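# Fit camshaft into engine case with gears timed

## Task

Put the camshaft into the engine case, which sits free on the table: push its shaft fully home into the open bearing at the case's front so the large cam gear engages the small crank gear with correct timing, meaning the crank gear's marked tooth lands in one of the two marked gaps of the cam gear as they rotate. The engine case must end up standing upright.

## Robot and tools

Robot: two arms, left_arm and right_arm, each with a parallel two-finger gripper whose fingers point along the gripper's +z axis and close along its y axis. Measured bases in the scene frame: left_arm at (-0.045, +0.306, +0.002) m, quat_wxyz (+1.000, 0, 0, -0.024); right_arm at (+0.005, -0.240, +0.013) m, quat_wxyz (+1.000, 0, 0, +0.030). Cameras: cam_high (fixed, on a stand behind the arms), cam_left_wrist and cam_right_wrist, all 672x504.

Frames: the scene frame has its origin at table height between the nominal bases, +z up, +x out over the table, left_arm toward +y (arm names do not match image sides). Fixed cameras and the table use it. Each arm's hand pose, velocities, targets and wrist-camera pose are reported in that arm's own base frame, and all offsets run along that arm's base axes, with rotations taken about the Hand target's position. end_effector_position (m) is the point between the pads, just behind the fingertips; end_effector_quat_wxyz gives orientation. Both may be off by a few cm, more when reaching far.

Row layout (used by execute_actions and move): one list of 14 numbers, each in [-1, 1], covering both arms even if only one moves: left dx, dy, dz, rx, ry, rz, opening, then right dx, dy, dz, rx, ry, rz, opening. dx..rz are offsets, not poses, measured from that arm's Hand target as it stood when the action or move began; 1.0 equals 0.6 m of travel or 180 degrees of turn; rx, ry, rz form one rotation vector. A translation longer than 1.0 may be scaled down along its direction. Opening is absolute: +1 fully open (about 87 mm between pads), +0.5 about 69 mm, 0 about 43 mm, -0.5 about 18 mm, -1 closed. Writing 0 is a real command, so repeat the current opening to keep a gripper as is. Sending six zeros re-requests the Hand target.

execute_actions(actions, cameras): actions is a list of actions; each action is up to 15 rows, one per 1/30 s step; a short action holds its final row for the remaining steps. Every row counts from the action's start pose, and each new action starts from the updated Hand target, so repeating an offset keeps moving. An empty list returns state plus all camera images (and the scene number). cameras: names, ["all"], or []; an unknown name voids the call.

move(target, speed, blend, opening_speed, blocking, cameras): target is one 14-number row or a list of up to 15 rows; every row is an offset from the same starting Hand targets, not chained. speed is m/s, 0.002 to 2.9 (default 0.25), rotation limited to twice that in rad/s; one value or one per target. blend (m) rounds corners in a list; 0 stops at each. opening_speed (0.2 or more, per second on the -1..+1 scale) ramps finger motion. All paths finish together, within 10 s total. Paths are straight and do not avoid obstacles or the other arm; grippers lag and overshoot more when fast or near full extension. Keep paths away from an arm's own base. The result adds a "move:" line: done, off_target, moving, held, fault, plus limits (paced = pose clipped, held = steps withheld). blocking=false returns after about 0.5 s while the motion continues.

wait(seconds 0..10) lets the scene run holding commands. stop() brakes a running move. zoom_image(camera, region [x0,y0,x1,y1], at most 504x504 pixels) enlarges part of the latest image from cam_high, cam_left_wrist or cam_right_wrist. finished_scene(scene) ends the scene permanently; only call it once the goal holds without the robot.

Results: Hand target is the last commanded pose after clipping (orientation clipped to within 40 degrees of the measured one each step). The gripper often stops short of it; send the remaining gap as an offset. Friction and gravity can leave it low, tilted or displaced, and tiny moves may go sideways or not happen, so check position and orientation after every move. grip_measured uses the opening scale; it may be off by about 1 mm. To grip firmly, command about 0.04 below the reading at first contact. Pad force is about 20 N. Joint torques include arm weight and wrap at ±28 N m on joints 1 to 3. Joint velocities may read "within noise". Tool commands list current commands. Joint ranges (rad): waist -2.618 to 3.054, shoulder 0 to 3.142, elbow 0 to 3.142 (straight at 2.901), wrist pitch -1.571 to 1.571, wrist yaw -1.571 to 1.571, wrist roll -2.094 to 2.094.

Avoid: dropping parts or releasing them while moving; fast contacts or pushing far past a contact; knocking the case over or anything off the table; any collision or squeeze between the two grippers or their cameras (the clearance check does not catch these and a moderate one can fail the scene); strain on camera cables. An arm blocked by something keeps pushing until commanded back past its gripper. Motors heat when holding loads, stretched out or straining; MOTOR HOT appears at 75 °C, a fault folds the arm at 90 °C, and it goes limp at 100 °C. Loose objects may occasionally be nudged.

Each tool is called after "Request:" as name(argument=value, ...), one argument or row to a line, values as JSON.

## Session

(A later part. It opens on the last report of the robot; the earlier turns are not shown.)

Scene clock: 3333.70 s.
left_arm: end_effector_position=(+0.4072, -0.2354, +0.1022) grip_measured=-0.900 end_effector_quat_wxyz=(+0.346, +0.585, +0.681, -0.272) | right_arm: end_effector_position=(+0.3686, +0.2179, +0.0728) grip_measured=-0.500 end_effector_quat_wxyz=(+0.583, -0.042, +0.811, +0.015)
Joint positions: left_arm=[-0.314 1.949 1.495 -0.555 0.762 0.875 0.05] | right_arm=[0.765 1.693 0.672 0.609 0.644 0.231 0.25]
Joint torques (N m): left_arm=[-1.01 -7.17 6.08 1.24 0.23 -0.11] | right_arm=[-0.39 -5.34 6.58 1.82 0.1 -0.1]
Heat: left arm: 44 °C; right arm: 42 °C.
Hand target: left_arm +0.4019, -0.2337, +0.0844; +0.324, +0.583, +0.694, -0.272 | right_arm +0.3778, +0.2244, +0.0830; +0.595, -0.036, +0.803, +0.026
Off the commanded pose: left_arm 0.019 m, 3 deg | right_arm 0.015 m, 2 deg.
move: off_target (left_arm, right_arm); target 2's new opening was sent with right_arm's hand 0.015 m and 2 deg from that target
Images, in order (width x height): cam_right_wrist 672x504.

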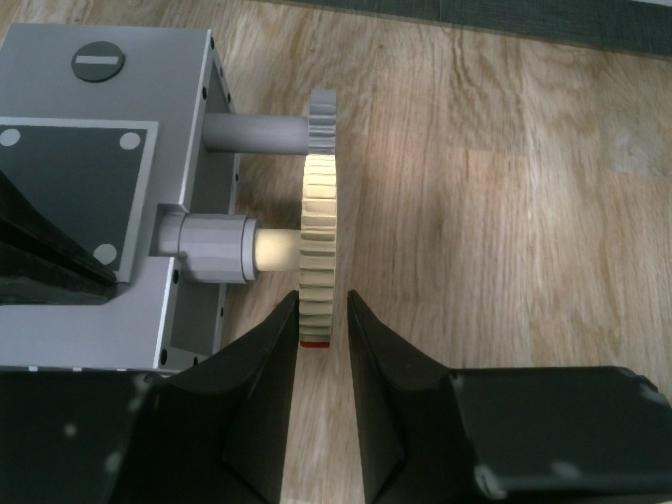

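Request:
move(
  target=[
    [0, 0, -0.01, 0, 0, 0, -0.9, 0.016, 0.003, -0.012, 0, 0, 0, -0.5],
    [0, 0, -0.01, 0, 0, 0, -0.9, 0.016, -0.012, -0.012, 0, 0, 0, -0.55],
    [0, 0, -0.01, 0, 0, 0, -0.9, 0.016, -0.016, 0.01, 0, 0, -0.01, -0.55],
    [0, 0, -0.01, 0, 0, 0, -0.9, 0.016, -0.018, -0.02, 0, 0, -0.01, -0.55],
    [0, 0, -0.01, 0, 0, 0, -0.9, 0.016, -0.02, 0.01, 0, 0, -0.01, -0.55],
  ],
  speed=0.06,
  blend=[0,0.002,0.002,0.002,0],
  opening_speed=0.5,
  cameras=["cam_left_wrist","cam_right_wrist"],
)

Scene clock: 3343.00 s.
left_arm: end_effector_position=(+0.4081, -0.2361, +0.1019) grip_measured=-0.900 end_effector_quat_wxyz=(+0.348, +0.580, +0.684, -0.274) | right_arm: end_effector_position=(+0.3802, +0.2134, +0.0723) grip_measured=-0.550 end_effector_quat_wxyz=(+0.584, -0.038, +0.811, +0.014)
Joint positions: left_arm=[-0.314 1.949 1.49 -0.541 0.763 0.86 0.05] | right_arm=[0.73 1.717 0.693 0.622 0.62 0.22 0.225]
Joint torques (N m): left_arm=[-0.99 -6.76 4.97 1.32 0.22 0.05] | right_arm=[-0.73 -8.69 6.38 1.49 0.3 -0.02]
Heat: left arm: 43 °C; right arm: 42 °C.
Hand target: left_arm +0.4019, -0.2336, +0.0783; +0.324, +0.583, +0.694, -0.272 | right_arm +0.3874, +0.2124, +0.0888; +0.595, -0.023, +0.803, +0.017
Off the commanded pose: left_arm 0.024 m, 3 deg | right_arm 0.018 m, 2 deg.
move: off_target (left_arm, right_arm); blend cut to 0 m at target 2; target 2's new opening was sent with right_arm's hand 0.011 m and 2 deg from that target
Images, in order (width x height): cam_left_wrist 672x504, cam_right_wrist 672x504.

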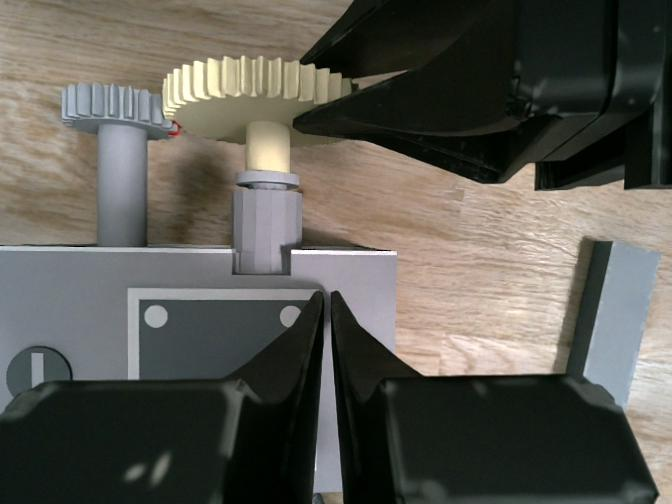

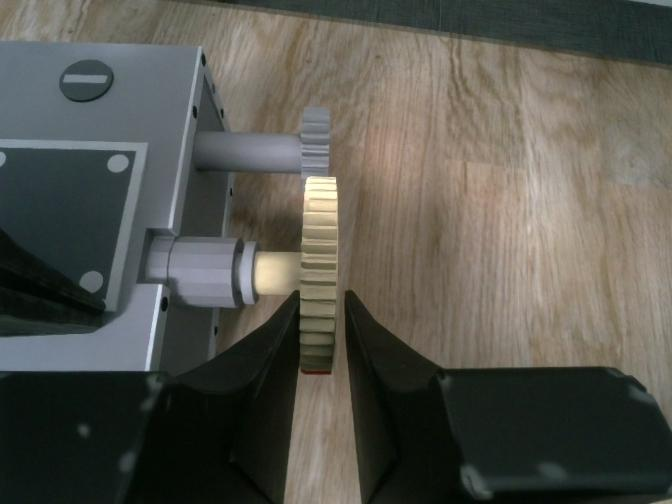

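Request:
move(
  target=[
    [0, 0, 0, 0, 0, 0, -0.9, 0, -0.008, -0.03, 0, 0, 0, -0.55],
    [0, 0, 0, 0, 0, 0, -0.9, 0, -0.012, 0.0, 0, 0, 0, -0.55],
    [0, 0, 0, 0, 0, 0, -0.9, 0, -0.016, -0.03, 0, 0, 0, -0.55],
    [0, 0, 0, 0, 0, 0, -0.9, 0, -0.018, 0.0, 0, 0, 0, -0.55],
  ],
  speed=0.06,
  blend=0.002,
  cameras=["cam_left_wrist","cam_right_wrist"],
)

Scene clock: 3349.93 s.
left_arm: end_effector_position=(+0.4081, -0.2361, +0.1019) grip_measured=-0.900 end_effector_quat_wxyz=(+0.348, +0.580, +0.684, -0.274) | right_arm: end_effector_position=(+0.3846, +0.2057, +0.0790) grip_measured=-0.550 end_effector_quat_wxyz=(+0.590, -0.028, +0.807, +0.020)
Joint positions: left_arm=[-0.314 1.949 1.49 -0.541 0.763 0.86 0.05] | right_arm=[0.703 1.695 0.681 0.636 0.599 0.218 0.225]
Joint torques (N m): left_arm=[-0.99 -6.78 4.98 1.32 0.22 0.05] | right_arm=[-0.66 -8.51 5.16 1.49 0.24 -0.11]
Heat: left arm: 43 °C; right arm: 42 °C.
Hand target: left_arm +0.4019, -0.2336, +0.0783; +0.324, +0.583, +0.694, -0.272 | right_arm +0.3875, +0.2016, +0.0889; +0.595, -0.023, +0.803, +0.017
Off the commanded pose: left_arm 0.025 m, 3 deg | right_arm 0.011 m, 1 deg.
move: off_target (left_arm, right_arm)
Images, in order (width x height): cam_left_wrist 672x504, cam_right_wrist 672x504.

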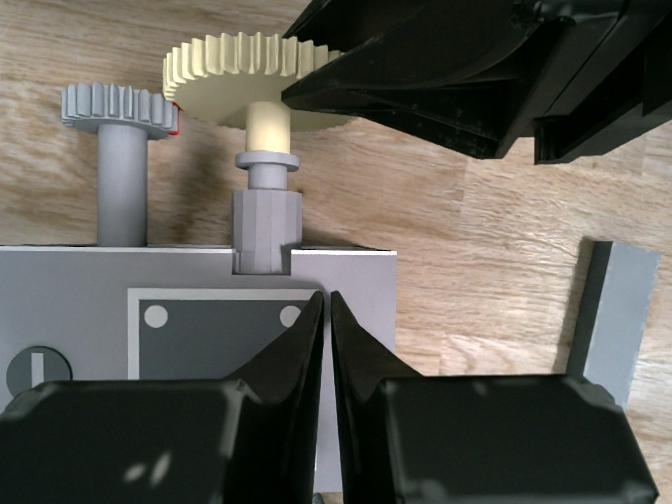

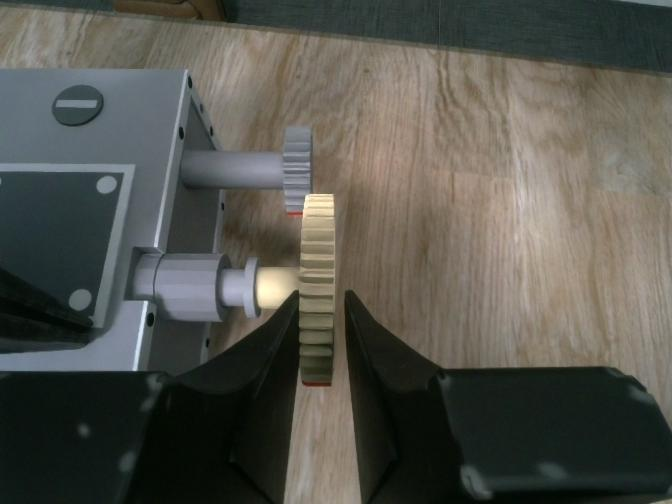

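Request:
move(
  target=[
    [0, 0, 0, 0, 0, 0, -0.9, 0, -0.006, -0.03, 0, 0, 0, -0.55],
    [0, 0, 0, 0, 0, 0, -0.9, 0, -0.008, 0.0, 0, 0, 0, -0.55],
    [0, 0, 0, 0, 0, 0, -0.9, 0, -0.010, -0.03, 0, 0, 0, -0.55],
  ],
  speed=0.06,
  blend=0.002,
  cameras=["cam_left_wrist","cam_right_wrist"],
)

Scene clock: 3357.43 s.
left_arm: end_effector_position=(+0.4081, -0.2361, +0.1019) grip_measured=-0.900 end_effector_quat_wxyz=(+0.348, +0.580, +0.684, -0.274) | right_arm: end_effector_position=(+0.3866, +0.2032, +0.0763) grip_measured=-0.550 end_effector_quat_wxyz=(+0.596, -0.025, +0.802, +0.027)
Joint positions: left_arm=[-0.314 1.949 1.49 -0.541 0.763 0.86 0.05] | right_arm=[0.691 1.709 0.658 0.699 0.585 0.214 0.225]
Joint torques (N m): left_arm=[-0.99 -6.78 4.97 1.32 0.22 0.05] | right_arm=[-0.99 -5.39 3.51 1.82 0.22 -0.12]
Heat: left arm: 42 °C; right arm: 42 °C.
Hand target: left_arm +0.4019, -0.2336, +0.0783; +0.324, +0.583, +0.694, -0.272 | right_arm +0.3875, +0.1956, +0.0710; +0.595, -0.023, +0.803, +0.017
Off the commanded pose: left_arm 0.025 m, 3 deg | right_arm 0.009 m, 1 deg.
move: off_target (left_arm)
Images, in order (width x height): cam_left_wrist 672x504, cam_right_wrist 672x504.

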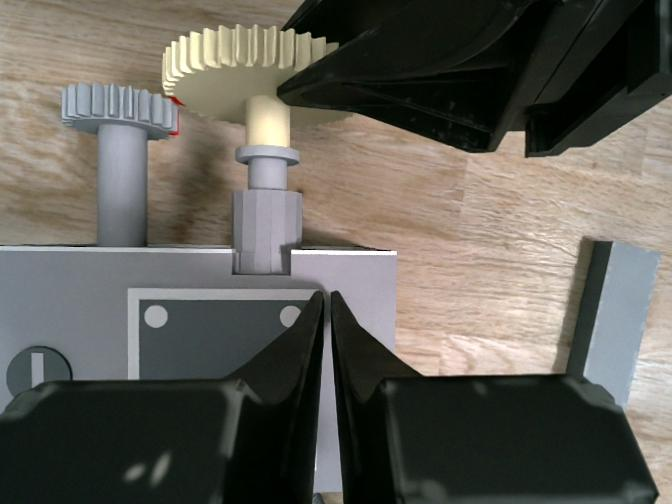

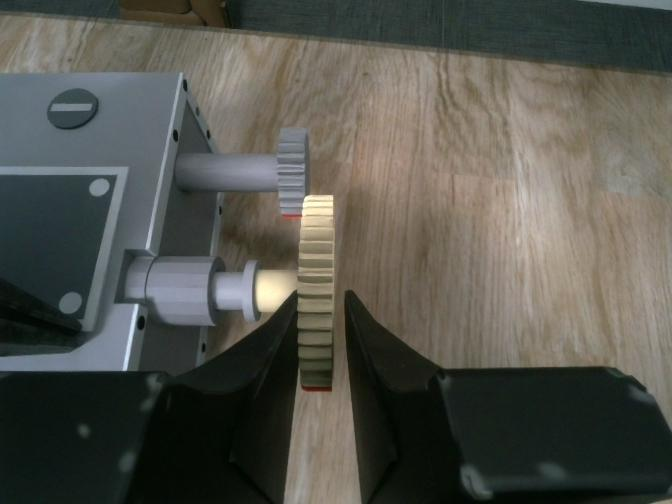

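Request:
move(
  target=[
    [0, 0, 0, 0, 0, 0, -0.9, 0, -0.006, 0.005, 0, 0, 0, -0.55],
    [0, 0, 0, 0, 0, 0, -0.9, 0, -0.009, 0.02, 0, 0, 0, -0.55],
    [0, 0, 0, 0, 0, 0, -0.9, 0, -0.010, -0.0, 0, 0, 0, -0.55],
  ],
  speed=0.06,
  blend=0.002,
  cameras=["cam_left_wrist","cam_right_wrist"],
)

Request:
zoom_image(
  camera="cam_right_wrist",
  region=[190, 110, 370, 410],
)

Scene clock: 3364.17 s.
left_arm: end_effector_position=(+0.4081, -0.2361, +0.1019) grip_measured=-0.900 end_effector_quat_wxyz=(+0.348, +0.580, +0.684, -0.274) | right_arm: end_effector_position=(+0.3870, +0.2003, +0.0766) grip_measured=-0.550 end_effector_quat_wxyz=(+0.597, -0.027, +0.801, +0.032)
Joint positions: left_arm=[-0.314 1.949 1.49 -0.541 0.763 0.86 0.05] | right_arm=[0.677 1.701 0.644 0.713 0.562 0.209 0.225]
Joint torques (N m): left_arm=[-0.98 -6.78 4.98 1.32 0.22 0.05] | right_arm=[-1.14 -5.67 3.36 1.75 0.32 -0.17]
Heat: left arm: 42 °C; right arm: 43 °C.
Hand target: left_arm +0.4019, -0.2336, +0.0783; +0.324, +0.583, +0.694, -0.272 | right_arm +0.3876, +0.1896, +0.0711; +0.595, -0.023, +0.803, +0.017
Off the commanded pose: left_arm 0.025 m, 3 deg | right_arm 0.012 m, 2 deg.
move: off_target (left_arm, right_arm)
Images, in order (width x height): cam_left_wrist 672x504, cam_right_wrist 672x504.

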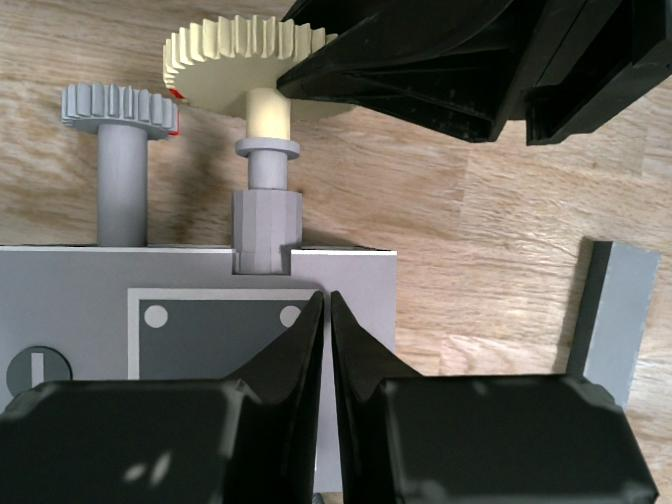

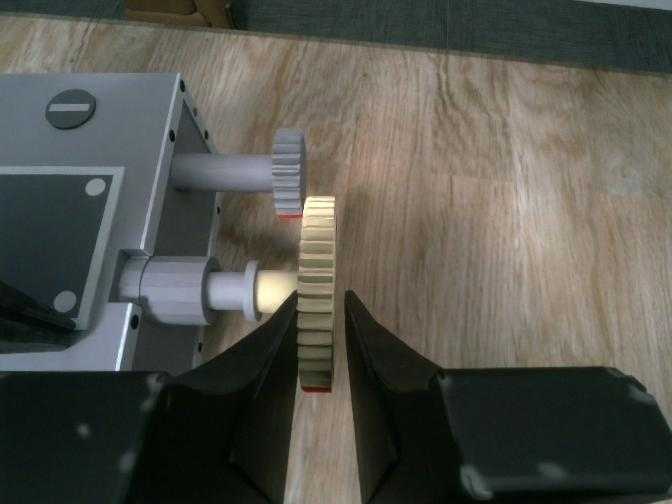

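Scaled by 1.680 from the camera's 672x504 image, which has a finer 960x720 frame.

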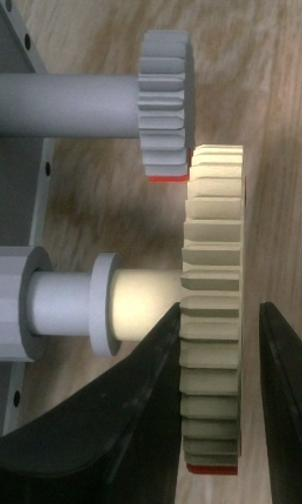

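Request:
move(
  target=[
    [0, 0, 0, 0, 0, 0, -0.9, 0, -0.004, 0.005, 0, 0, 0, -0.55],
    [0, 0, 0, 0, 0, 0, -0.9, 0, -0.007, 0.02, 0, 0, 0, -0.55],
    [0, 0, 0, 0, 0, 0, -0.9, 0, -0.008, -0.0, 0, 0, 0, -0.55],
    [0, 0, 0, 0, 0, 0, -0.9, 0, 0.006, -0.0, 0, 0, 0, -0.55],
    [0, 0, 0, 0, 0, 0, -0.9, 0, 0.006, -0.0, 0, 0, 0, -0.69],
  ],
  speed=0.06,
  blend=[0.002,0.002,0,0,0],
  opening_speed=0.5,
  cameras=["cam_left_wrist","cam_right_wrist"],
)

Request:
zoom_image(
  camera="cam_right_wrist",
  region=[190, 110, 370, 410],
)

Request:
zoom_image(
  camera="cam_left_wrist",
  region=[60, 10, 310, 260],
)

Scene clock: 3374.53 s.
left_arm: end_effector_position=(+0.4082, -0.2361, +0.1020) grip_measured=-0.900 end_effector_quat_wxyz=(+0.348, +0.580, +0.684, -0.274) | right_arm: end_effector_position=(+0.3863, +0.1987, +0.0739) grip_measured=-0.655 end_effector_quat_wxyz=(+0.597, -0.028, +0.801, +0.033)
Joint positions: left_arm=[-0.314 1.949 1.49 -0.541 0.763 0.86 0.05] | right_arm=[0.672 1.705 0.633 0.731 0.554 0.205 0.173]
Joint torques (N m): left_arm=[-0.99 -6.78 4.97 1.32 0.22 0.05] | right_arm=[0.12 -5.34 4.83 1.58 0.5 -0.08]
Heat: left arm: 42 °C; right arm: 42 °C.
Hand target: left_arm +0.4019, -0.2336, +0.0783; +0.324, +0.583, +0.694, -0.272 | right_arm +0.3875, +0.1931, +0.0709; +0.595, -0.023, +0.803, +0.017
Off the commanded pose: left_arm 0.025 m, 3 deg | right_arm 0.006 m, 2 deg.
move: off_target (left_arm); blend cut to 0.0019 m at target 1
Images, in order (width x height): cam_left_wrist 672x504, cam_right_wrist 672x504.

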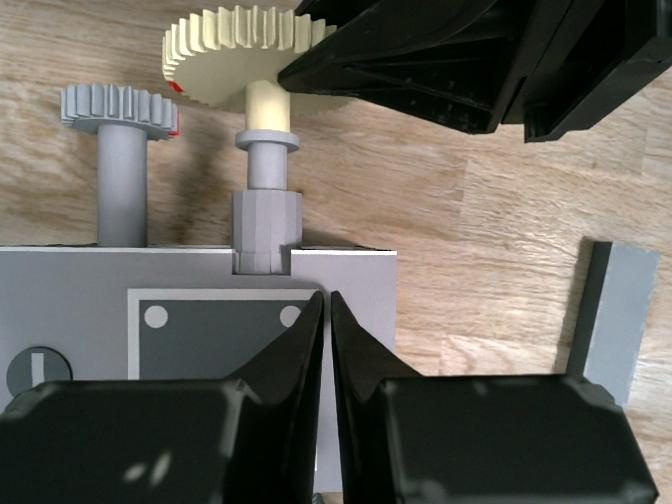

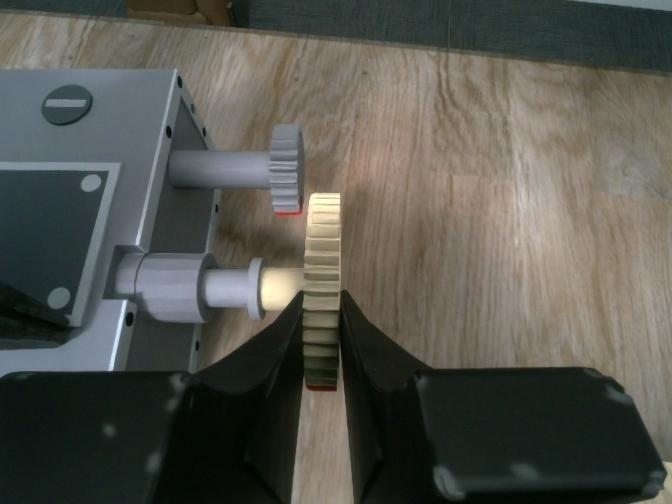

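Scaled by 1.680 from the camera's 672x504 image, which has a finer 960x720 frame.

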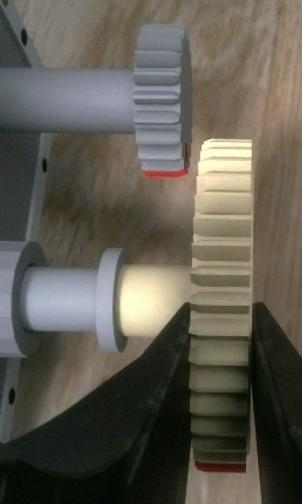

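Scaled by 2.016 from the camera's 672x504 image, which has a finer 960x720 frame.

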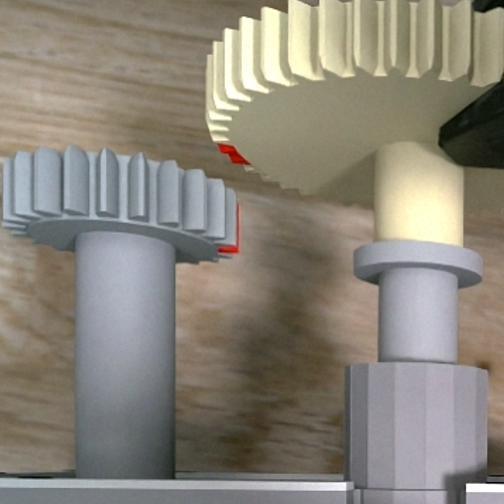

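Request:
move(
  target=[0, 0, 0, 0, 0, 0, -0.9, 0.008, 0.006, 0.008, -0.004, 0.047, 0, -0.69],
  speed=0.05,
  cameras=["cam_left_wrist","cam_right_wrist"],
)

Request:
zoom_image(
  camera="cam_left_wrist",
  region=[60, 10, 310, 260],
)

Scene clock: 3383.60 s.
left_arm: end_effector_position=(+0.4086, -0.2363, +0.1020) grip_measured=-0.900 end_effector_quat_wxyz=(+0.349, +0.581, +0.683, -0.273) | right_arm: end_effector_position=(+0.3900, +0.1998, +0.0749) grip_measured=-0.659 end_effector_quat_wxyz=(+0.542, -0.026, +0.840, +0.018)
Joint positions: left_arm=[-0.314 1.949 1.489 -0.537 0.763 0.86 0.05] | right_arm=[0.657 1.68 0.776 0.404 0.535 0.273 0.171]
Joint torques (N m): left_arm=[-0.99 -6.78 5.11 1.28 0.22 0.05] | right_arm=[-0.91 -6.67 6.41 1.24 0.1 -0.05]
Heat: left arm: 41 °C; right arm: 42 °C.
Hand target: left_arm +0.4020, -0.2336, +0.0784; +0.324, +0.583, +0.694, -0.272 | right_arm +0.3923, +0.1968, +0.0758; +0.534, -0.025, +0.845, +0.013
Off the commanded pose: left_arm 0.025 m, 3 deg | right_arm 0.004 m, 1 deg.
move: off_target (left_arm)
Images, in order (width x height): cam_left_wrist 672x504, cam_right_wrist 672x504.

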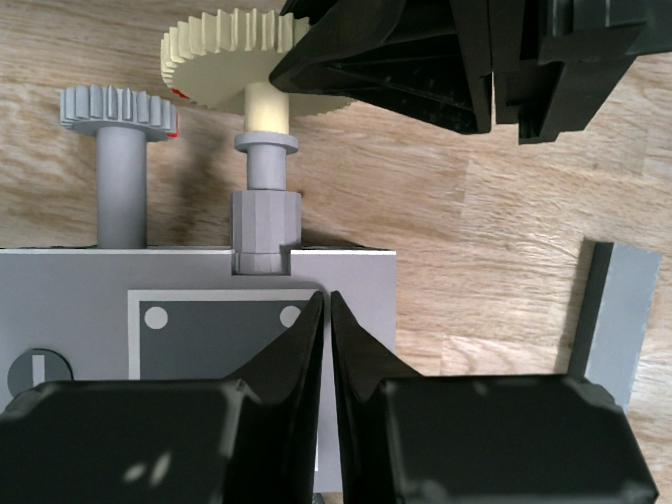

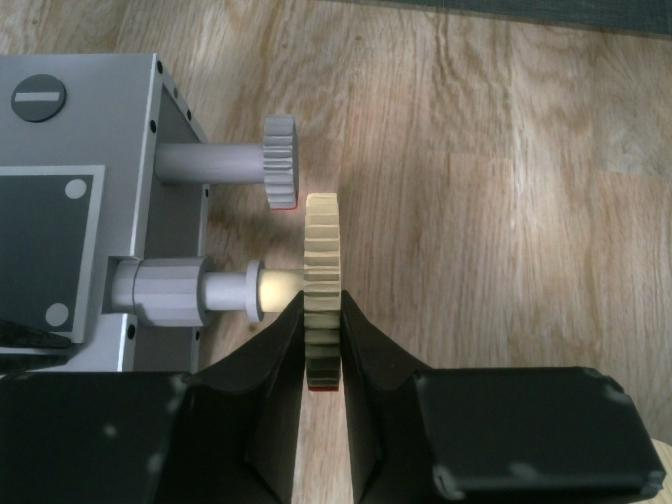

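Scaled by 2.016 from the camera's 672x504 image, which has a finer 960x720 frame.

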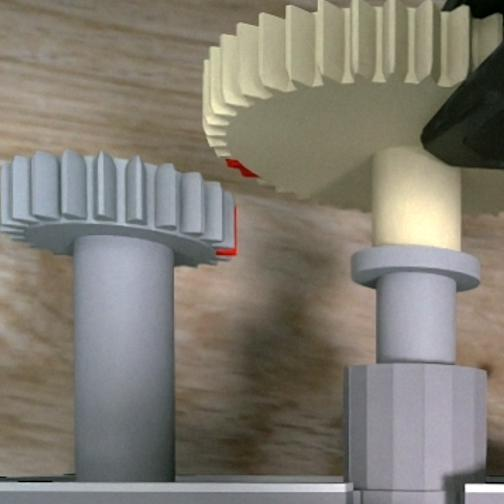

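Request:
move(
  target=[
    [0, 0, 0, 0, 0, 0, -0.9, 0, 0.01, 0, 0, 0, 0.01, -0.69],
    [0, 0, 0, 0, 0, 0, -0.9, 0, 0.01, 0, 0, 0, 0.01, -0.61],
    [0, 0, 0, 0, 0, 0, -0.9, 0, 0.022, 0.008, 0, 0, 0.02, -0.61],
    [0, 0, 0, 0, 0, 0, -0.9, 0, 0.026, -0.008, 0, 0, 0.02, -0.61],
    [0, 0, 0, 0, 0, 0, -0.9, 0, 0.028, 0.008, 0, 0, 0.02, -0.61],
  ],
  speed=0.05,
  blend=[0,0,0.002,0.002,0],
  opening_speed=0.5,
  cameras=["cam_left_wrist","cam_right_wrist"],
)

Request:
zoom_image(
  camera="cam_left_wrist",
  region=[60, 10, 310, 260],
)

Scene clock: 3394.53 s.
left_arm: end_effector_position=(+0.4088, -0.2363, +0.1020) grip_measured=-0.900 end_effector_quat_wxyz=(+0.349, +0.581, +0.683, -0.273) | right_arm: end_effector_position=(+0.3852, +0.2031, +0.0653) grip_measured=-0.610 end_effector_quat_wxyz=(+0.519, -0.053, +0.853, +0.016)
Joint positions: left_arm=[-0.314 1.949 1.489 -0.536 0.763 0.86 0.05] | right_arm=[0.656 1.69 0.793 0.348 0.494 0.252 0.195]
Joint torques (N m): left_arm=[-1.01 -6.78 5.11 1.27 0.22 0.05] | right_arm=[0.8 -7.23 7.32 1.63 0.12 -0.07]
Heat: left arm: 41 °C; right arm: 41 °C.
Hand target: left_arm +0.4019, -0.2336, +0.0784; +0.324, +0.583, +0.694, -0.272 | right_arm +0.3924, +0.2136, +0.0807; +0.534, -0.052, +0.844, +0.030
Off the commanded pose: left_arm 0.025 m, 3 deg | right_arm 0.020 m, 2 deg.
move: off_target (left_arm, right_arm)
Images, in order (width x height): cam_left_wrist 672x504, cam_right_wrist 672x504.

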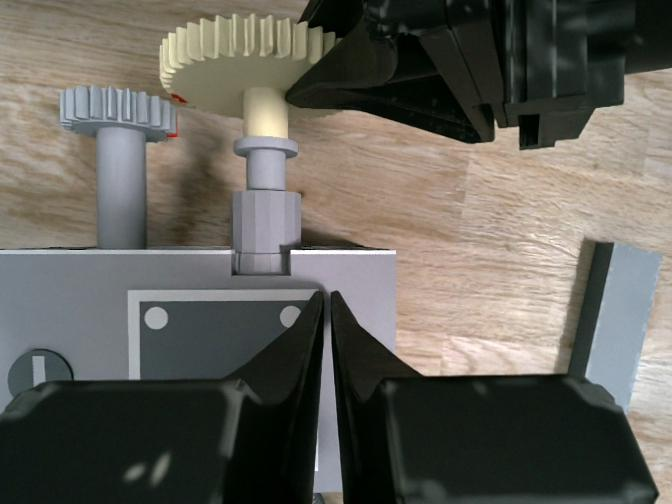

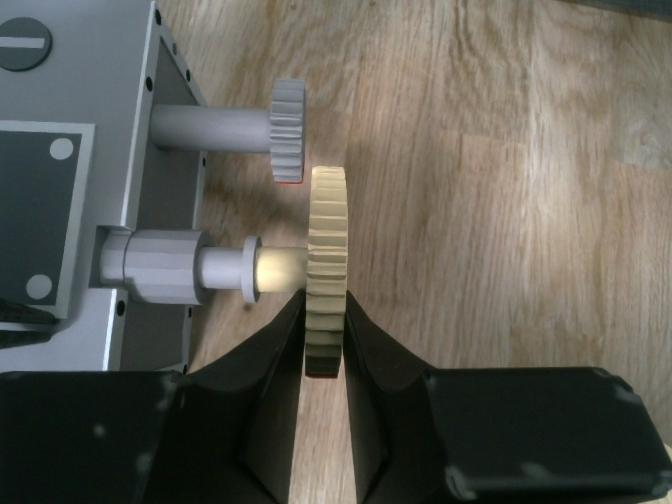

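Scaled by 2.016 from the camera's 672x504 image, which has a finer 960x720 frame.

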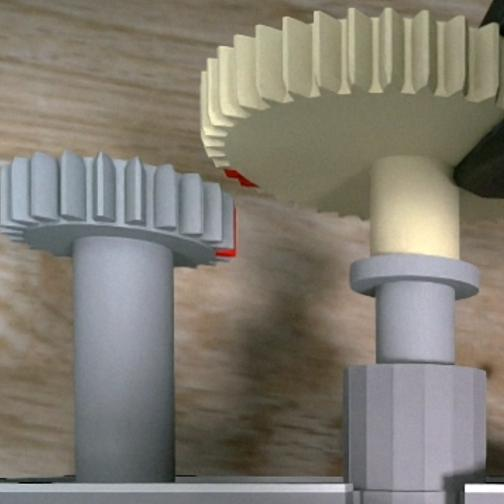

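Request:
move(
  target=[
    [0, 0, 0, 0, 0, 0, -0.9, 0, 0.008, -0.01, 0, 0, -0.01, -0.61],
    [0, 0, 0, 0, 0, 0, -0.9, 0, 0.01, 0.01, 0, 0, -0.02, -0.61],
    [0, 0, 0, 0, 0, 0, -0.9, 0, 0.012, -0.01, 0, 0, -0.03, -0.61],
  ],
  speed=0.05,
  blend=0.002,
  cameras=["cam_left_wrist","cam_right_wrist"],
)

Request:
zoom_image(
  camera="cam_left_wrist",
  region=[60, 10, 310, 260],
)

Scene clock: 3403.43 s.
left_arm: end_effector_position=(+0.4088, -0.2363, +0.1020) grip_measured=-0.900 end_effector_quat_wxyz=(+0.349, +0.581, +0.683, -0.273) | right_arm: end_effector_position=(+0.3861, +0.2097, +0.0694) grip_measured=-0.610 end_effector_quat_wxyz=(+0.527, -0.017, +0.850, -0.010)
Joint positions: left_arm=[-0.314 1.949 1.489 -0.536 0.763 0.86 0.05] | right_arm=[0.707 1.723 0.849 0.296 0.62 0.324 0.195]
Joint torques (N m): left_arm=[-0.99 -6.78 5.12 1.27 0.22 0.05] | right_arm=[0.81 -5.22 6.98 1.67 0.15 0.06]
Heat: left arm: 41 °C; right arm: 42 °C.
Hand target: left_arm +0.4019, -0.2336, +0.0784; +0.324, +0.583, +0.694, -0.272 | right_arm +0.3923, +0.2209, +0.0746; +0.534, -0.012, +0.845, +0.005
Off the commanded pose: left_arm 0.025 m, 3 deg | right_arm 0.014 m, 2 deg.
move: off_target (left_arm, right_arm)
Images, in order (width x height): cam_left_wrist 672x504, cam_right_wrist 672x504.

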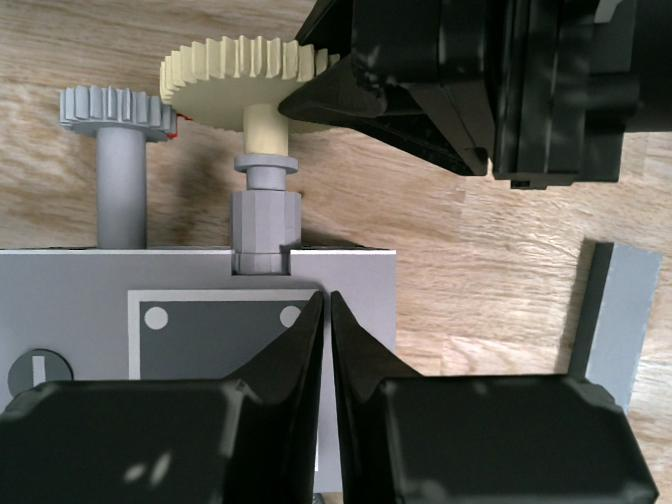

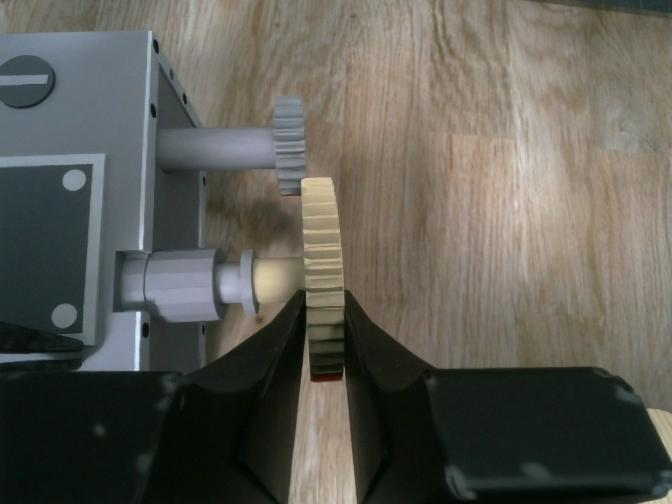

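Scaled by 2.016 from the camera's 672x504 image, which has a finer 960x720 frame.

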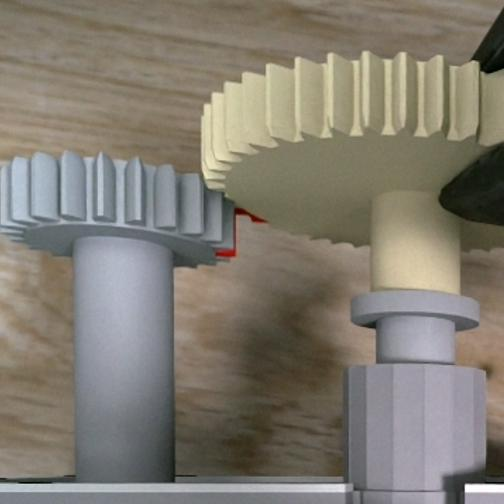

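Request:
move(
  target=[
    [0, 0, 0, 0, 0, 0, -0.9, 0, 0.008, -0.01, 0, 0, -0.0, -0.61],
    [0, 0, 0, 0, 0, 0, -0.9, 0, 0.014, 0.015, 0, 0, -0.0, -0.61],
    [0, 0, 0, 0, 0, 0, -0.9, 0, 0.018, -0.01, 0, 0, -0.0, -0.61],
    [0, 0, 0, 0, 0, 0, -0.9, 0, 0.02, 0.015, 0, 0, -0.01, -0.61],
  ],
  speed=0.05,
  blend=0.002,
  cameras=["cam_left_wrist","cam_right_wrist"],
)

Request:
zoom_image(
  camera="cam_left_wrist",
  region=[60, 10, 310, 260],
)

Scene clock: 3415.23 s.
left_arm: end_effector_position=(+0.4108, -0.2352, +0.1022) grip_measured=-0.900 end_effector_quat_wxyz=(+0.353, +0.581, +0.681, -0.271) | right_arm: end_effector_position=(+0.3867, +0.2139, +0.0702) grip_measured=-0.608 end_effector_quat_wxyz=(+0.521, +0.009, +0.853, -0.021)
Joint positions: left_arm=[-0.311 1.949 1.487 -0.529 0.763 0.864 0.05] | right_arm=[0.727 1.747 0.904 0.22 0.674 0.392 0.196]
Joint torques (N m): left_arm=[-1.32 -6.8 5.24 1.2 0.22 0.01] | right_arm=[2.36 -6.43 8.01 1.59 0.23 -0.14]
Heat: left arm: 41 °C; right arm: 42 °C.
Hand target: left_arm +0.4019, -0.2336, +0.0783; +0.324, +0.583, +0.694, -0.272 | right_arm +0.3923, +0.2329, +0.0835; +0.534, +0.001, +0.845, -0.003
Off the commanded pose: left_arm 0.025 m, 4 deg | right_arm 0.024 m, 3 deg.
move: off_target (left_arm, right_arm)
Images, in order (width x height): cam_left_wrist 672x504, cam_right_wrist 672x504.

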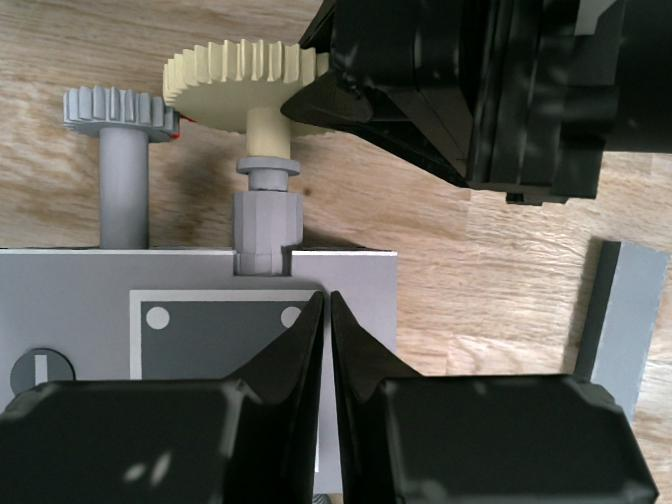

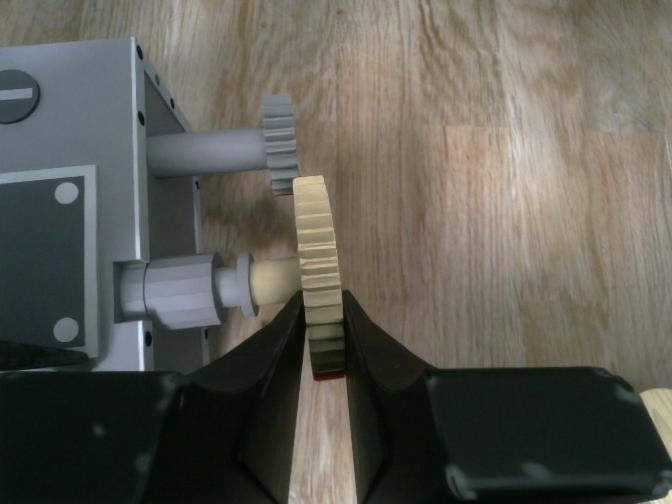

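Scaled by 2.016 from the camera's 672x504 image, which has a finer 960x720 frame.

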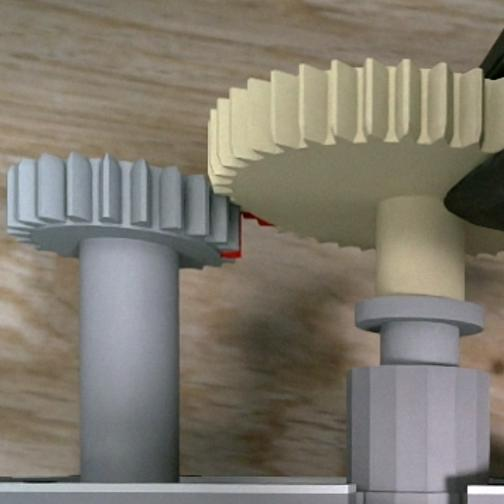

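Request:
move(
  target=[
    [0, 0, 0, 0, 0, 0, -0.9, 0, -0.004, -0.02, 0, 0, 0.02, -0.61],
    [0, 0, 0, 0, 0, 0, -0.9, 0, 0.002, 0.005, 0, 0, 0.03, -0.61],
    [0, 0, 0, 0, 0, 0, -0.9, 0, 0.004, -0.02, 0, 0, 0.02, -0.61],
    [0, 0, 0, 0, 0, 0, -0.9, 0, 0.006, 0.005, 0, 0, 0.01, -0.61],
  ],
  speed=0.05,
  blend=0.002,
  cameras=["cam_left_wrist","cam_right_wrist"],
)

Request:
zoom_image(
  camera="cam_left_wrist",
  region=[60, 10, 310, 260],
)

Scene clock: 3423.30 s.
left_arm: end_effector_position=(+0.4119, -0.2343, +0.1023) grip_measured=-0.900 end_effector_quat_wxyz=(+0.355, +0.581, +0.681, -0.270) | right_arm: end_effector_position=(+0.3886, +0.2168, +0.0707) grip_measured=-0.610 end_effector_quat_wxyz=(+0.521, +0.002, +0.853, -0.012)
Joint positions: left_arm=[-0.308 1.949 1.486 -0.525 0.763 0.865 0.05] | right_arm=[0.721 1.748 0.905 0.234 0.649 0.378 0.195]
Joint torques (N m): left_arm=[-1.58 -6.8 5.38 1.16 0.21 0] | right_arm=[2.63 -7.35 7.99 1.51 0.16 -0.25]
Heat: left arm: 41 °C; right arm: 42 °C.
Hand target: left_arm +0.4018, -0.2336, +0.0783; +0.324, +0.583, +0.694, -0.272 | right_arm +0.3923, +0.2363, +0.0866; +0.534, -0.012, +0.845, +0.005
Off the commanded pose: left_arm 0.026 m, 4 deg | right_arm 0.026 m, 3 deg.
move: off_target (left_arm, right_arm)
Images, in order (width x height): cam_left_wrist 672x504, cam_right_wrist 672x504.

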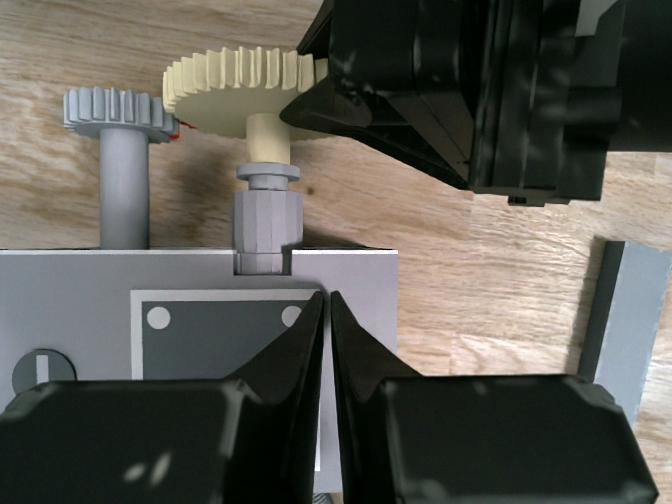

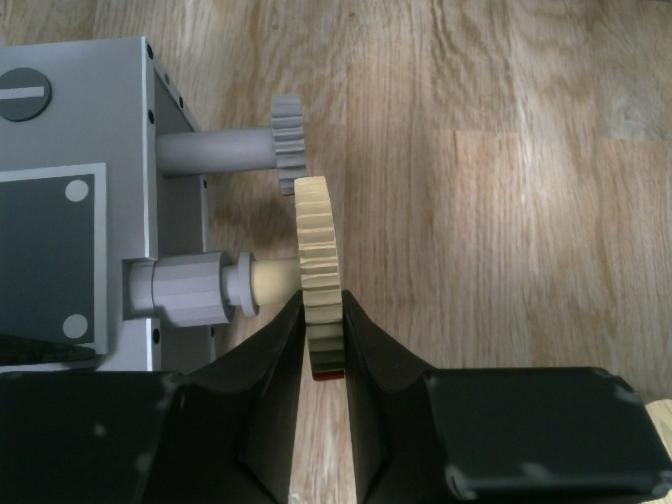

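Scaled by 2.016 from the camera's 672x504 image, which has a finer 960x720 frame.

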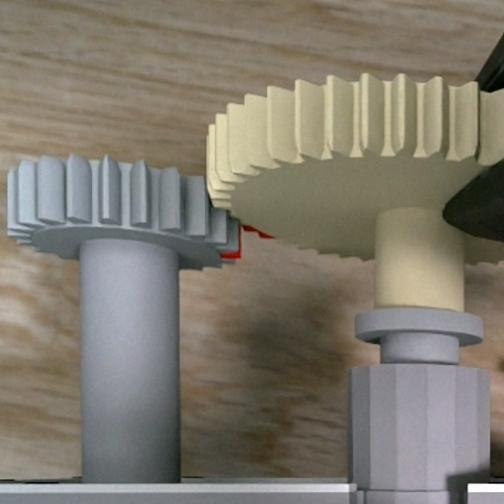

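Request:
move(
  target=[
    [0, 0, 0, 0, 0, 0, -0.9, 0, -0.002, -0.025, 0, 0, 0.02, -0.61],
    [0, 0, 0, 0, 0, 0, -0.9, 0, 0.004, 0.0, 0, 0, 0.03, -0.61],
    [0, 0, 0, 0, 0, 0, -0.9, 0, 0.006, -0.025, 0, 0, 0.02, -0.61],
    [0, 0, 0, 0, 0, 0, -0.9, 0, 0.008, 0.0, 0, 0, 0.01, -0.61],
  ],
  speed=0.05,
  blend=0.002,
  cameras=["cam_left_wrist","cam_right_wrist"],
)

Request:
zoom_image(
  camera="cam_left_wrist",
  region=[60, 10, 310, 260],
)

Scene clock: 3431.23 s.
left_arm: end_effector_position=(+0.4127, -0.2333, +0.1023) grip_measured=-0.900 end_effector_quat_wxyz=(+0.356, +0.582, +0.680, -0.268) | right_arm: end_effector_position=(+0.3894, +0.2199, +0.0706) grip_measured=-0.610 end_effector_quat_wxyz=(+0.522, -0.004, +0.853, -0.004)
Joint positions: left_arm=[-0.306 1.949 1.486 -0.524 0.763 0.87 0.05] | right_arm=[0.72 1.75 0.902 0.248 0.63 0.369 0.195]
Joint torques (N m): left_arm=[-1.81 -6.8 5.39 1.15 0.21 -0.05] | right_arm=[2.91 -7.43 7.97 1.54 0.11 -0.34]
Heat: left arm: 41 °C; right arm: 43 °C.
Hand target: left_arm +0.4019, -0.2336, +0.0783; +0.324, +0.583, +0.694, -0.272 | right_arm +0.3923, +0.2412, +0.0865; +0.534, -0.025, +0.845, +0.013
Off the commanded pose: left_arm 0.026 m, 4 deg | right_arm 0.027 m, 4 deg.
move: off_target (left_arm, right_arm)
Images, in order (width x height): cam_left_wrist 672x504, cam_right_wrist 672x504.

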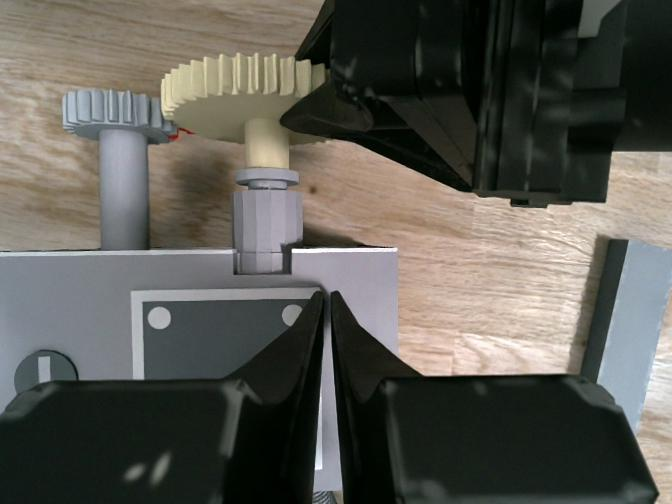

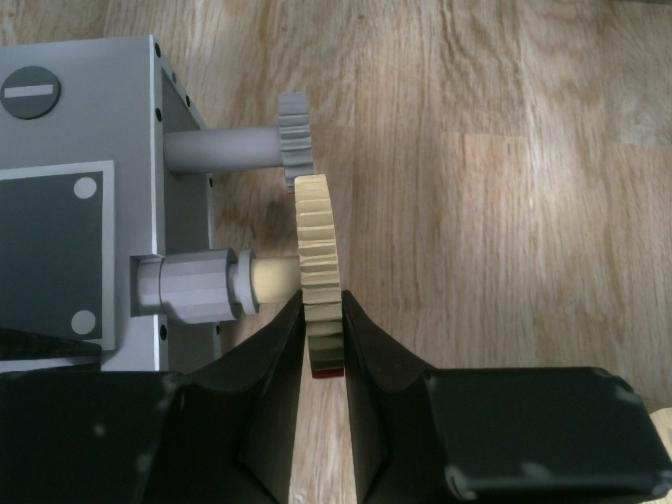

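Scaled by 2.016 from the camera's 672x504 image, which has a finer 960x720 frame.

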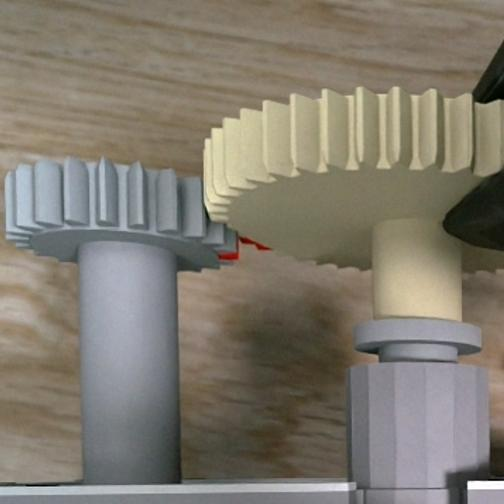

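Request:
move(
  target=[
    [0, 0, 0, 0, 0, 0, -0.9, 0, -0.002, -0.025, 0, 0, 0.02, -0.61],
    [0, 0, 0, 0, 0, 0, -0.9, 0, 0.004, 0.0, 0, 0, 0.03, -0.61],
    [0, 0, 0, 0, 0, 0, -0.9, 0, 0.006, -0.025, 0, 0, 0.02, -0.61],
    [0, 0, 0, 0, 0, 0, -0.9, 0, 0.008, 0.0, 0, 0, 0.01, -0.61],
  ],
  speed=0.05,
  blend=0.002,
  cameras=["cam_left_wrist","cam_right_wrist"],
)

Request:
zoom_image(
  camera="cam_left_wrist",
  region=[60, 10, 310, 260],
)

Scene clock: 3438.53 s.
left_arm: end_effector_position=(+0.4134, -0.2321, +0.1021) grip_measured=-0.900 end_effector_quat_wxyz=(+0.356, +0.582, +0.680, -0.268) | right_arm: end_effector_position=(+0.3903, +0.2233, +0.0705) grip_measured=-0.610 end_effector_quat_wxyz=(+0.522, -0.011, +0.853, +0.004)
Joint positions: left_arm=[-0.302 1.949 1.485 -0.523 0.765 0.872 0.05] | right_arm=[0.718 1.752 0.901 0.263 0.609 0.359 0.195]
Joint torques (N m): left_arm=[-2.15 -6.79 5.49 1.14 0.19 -0.07] | right_arm=[3.17 -7.49 7.92 1.59 0.03 -0.41]
Heat: left arm: 41 °C; right arm: 42 °C.
Hand target: left_arm +0.4018, -0.2336, +0.0783; +0.324, +0.583, +0.694, -0.272 | right_arm +0.3923, +0.2461, +0.0866; +0.534, -0.039, +0.844, +0.022
Off the commanded pose: left_arm 0.026 m, 4 deg | right_arm 0.028 m, 4 deg.
move: off_target (left_arm, right_arm)
Images, in order (width x height): cam_left_wrist 672x504, cam_right_wrist 672x504.

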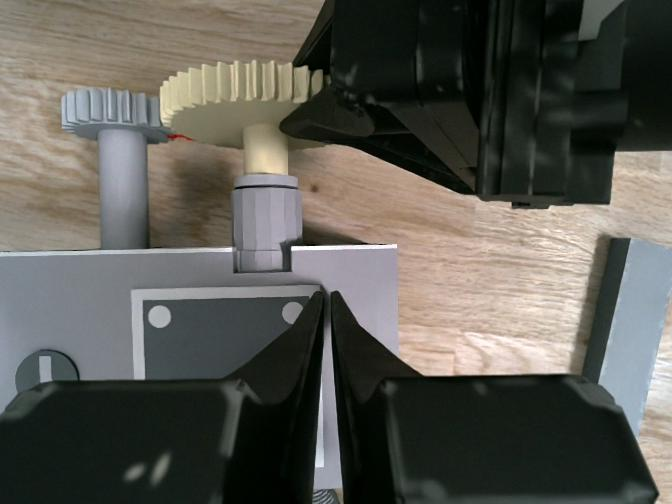

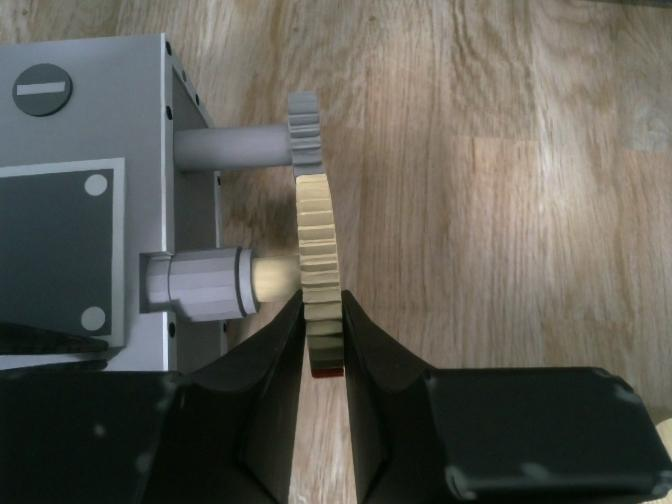

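Scaled by 2.016 from the camera's 672x504 image, which has a finer 960x720 frame.

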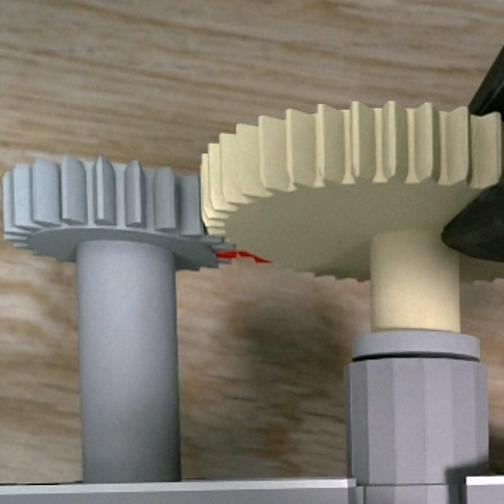

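Request:
move(
  target=[
    [0, 0, 0, 0, 0, 0, -0.9, 0, -0.028, -0.01, 0, 0, 0, -0.6],
    [0, 0, 0, 0, 0, 0, -0.9, 0, -0.028, -0.005, 0, 0, 0, -0.2],
    [0, 0, 0, 0, 0, 0, -0.9, -0.12, -0.03, 0.06, 0, 0, 0, -0.2],
    [0, 0, 0, 0, 0, 0, -0.9, -0.16, -0.12, 0.14, 0, 0, 0.15, -0.3],
  ],
  speed=[0.05,0.05,0.12,0.25],
  blend=[0,0,0.02,0],
  opening_speed=0.6,
  cameras=["cam_left_wrist"],
)

Scene clock: 3449.27 s.
left_arm: end_effector_position=(+0.4129, -0.2337, +0.1022) grip_measured=-0.900 end_effector_quat_wxyz=(+0.356, +0.583, +0.679, -0.268) | right_arm: end_effector_position=(+0.2959, +0.1752, +0.1684) grip_measured=-0.300 end_effector_quat_wxyz=(+0.512, -0.233, +0.814, +0.145)
Joint positions: left_arm=[-0.306 1.949 1.485 -0.521 0.763 0.871 0.05] | right_arm=[0.521 1.039 0.691 -0.099 -0.031 -0.017 0.35]
Joint torques (N m): left_arm=[-1.74 -6.79 5.49 1.13 0.2 -0.07] | right_arm=[-0.49 -2.7 6.11 1.69 -0.09 -0.11]
Heat: left arm: 41 °C; right arm: 42 °C.
Hand target: left_arm +0.4018, -0.2337, +0.0783; +0.324, +0.583, +0.694, -0.272 | right_arm +0.2963, +0.1740, +0.1706; +0.514, -0.235, +0.812, +0.146
Off the commanded pose: left_arm 0.026 m, 4 deg | right_arm 0.002 m, 0 deg.
move: off_target (left_arm); target 2's new opening was sent with right_arm's hand 0.014 m and 3 deg from that target
Images, in order (width x height): cam_left_wrist 672x504.

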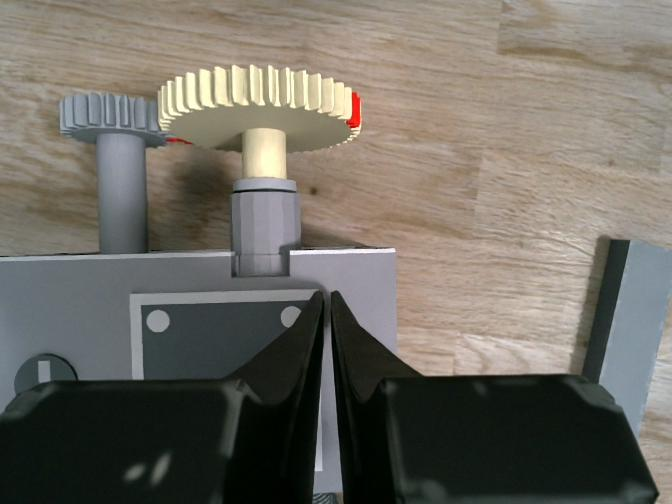

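Request:
move(
  target=[
    [0, 0, 0, 0, 0, 0, -0.9, 0.0, -0.13, -0.03, 0.055, -0.043, 0.103, -1],
    [0, 0, 0, 0, 0, 0, -0.9, 0.131, -0.095, -0.12, 0.113, -0.087, 0.2066, -1],
  ],
  speed=0.25,
  blend=0.03,
  opening_speed=1,
  cameras=["cam_right_wrist"],
)

Request:
zoom_image(
  camera="cam_right_wrist",
  region=[330, 150, 460, 270],
)

Scene clock: 3463.43 s.
left_arm: end_effector_position=(+0.4129, -0.2337, +0.1022) grip_measured=-0.900 end_effector_quat_wxyz=(+0.356, +0.583, +0.679, -0.268) | right_arm: end_effector_position=(+0.3791, +0.1137, +0.1016) grip_measured=-1.000 end_effector_quat_wxyz=(+0.579, -0.401, +0.585, +0.401)
Joint positions: left_arm=[-0.306 1.949 1.485 -0.521 0.763 0.871 0.05] | right_arm=[-0.157 1.929 0.68 1.212 -1.364 -0.031 0]
Joint torques (N m): left_arm=[-1.74 -6.79 5.49 1.13 0.21 -0.07] | right_arm=[0.79 -6.19 2.58 1.47 -0.11 0]
Heat: left arm: 41 °C; right arm: 43 °C.
Hand target: left_arm +0.4018, -0.2337, +0.0783; +0.324, +0.583, +0.694, -0.272 | right_arm +0.3749, +0.1170, +0.0985; +0.577, -0.404, +0.582, +0.406
Off the commanded pose: left_arm 0.026 m, 4 deg | right_arm 0.006 m, 1 deg.
move: off_target (left_arm)
Images, in order (width x height): cam_right_wrist 672x504.

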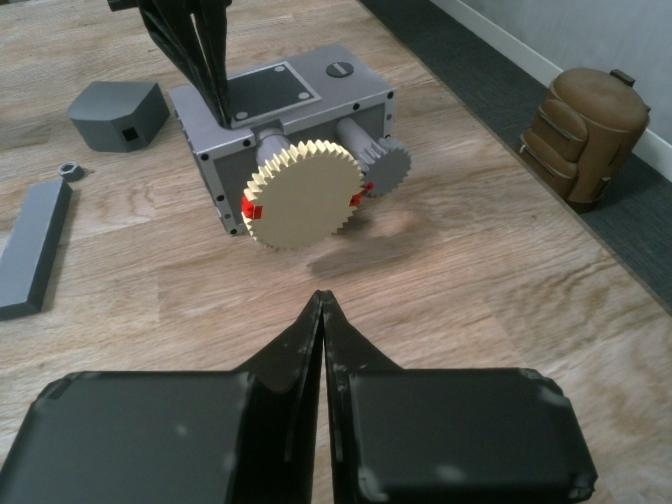

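Scaled by 3.877 from the camera's 672x504 image, which has a finer 960x720 frame.

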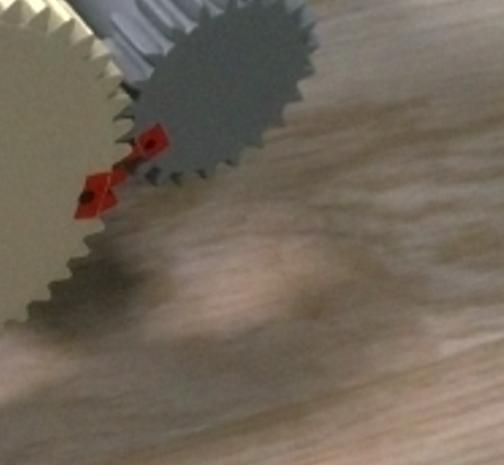

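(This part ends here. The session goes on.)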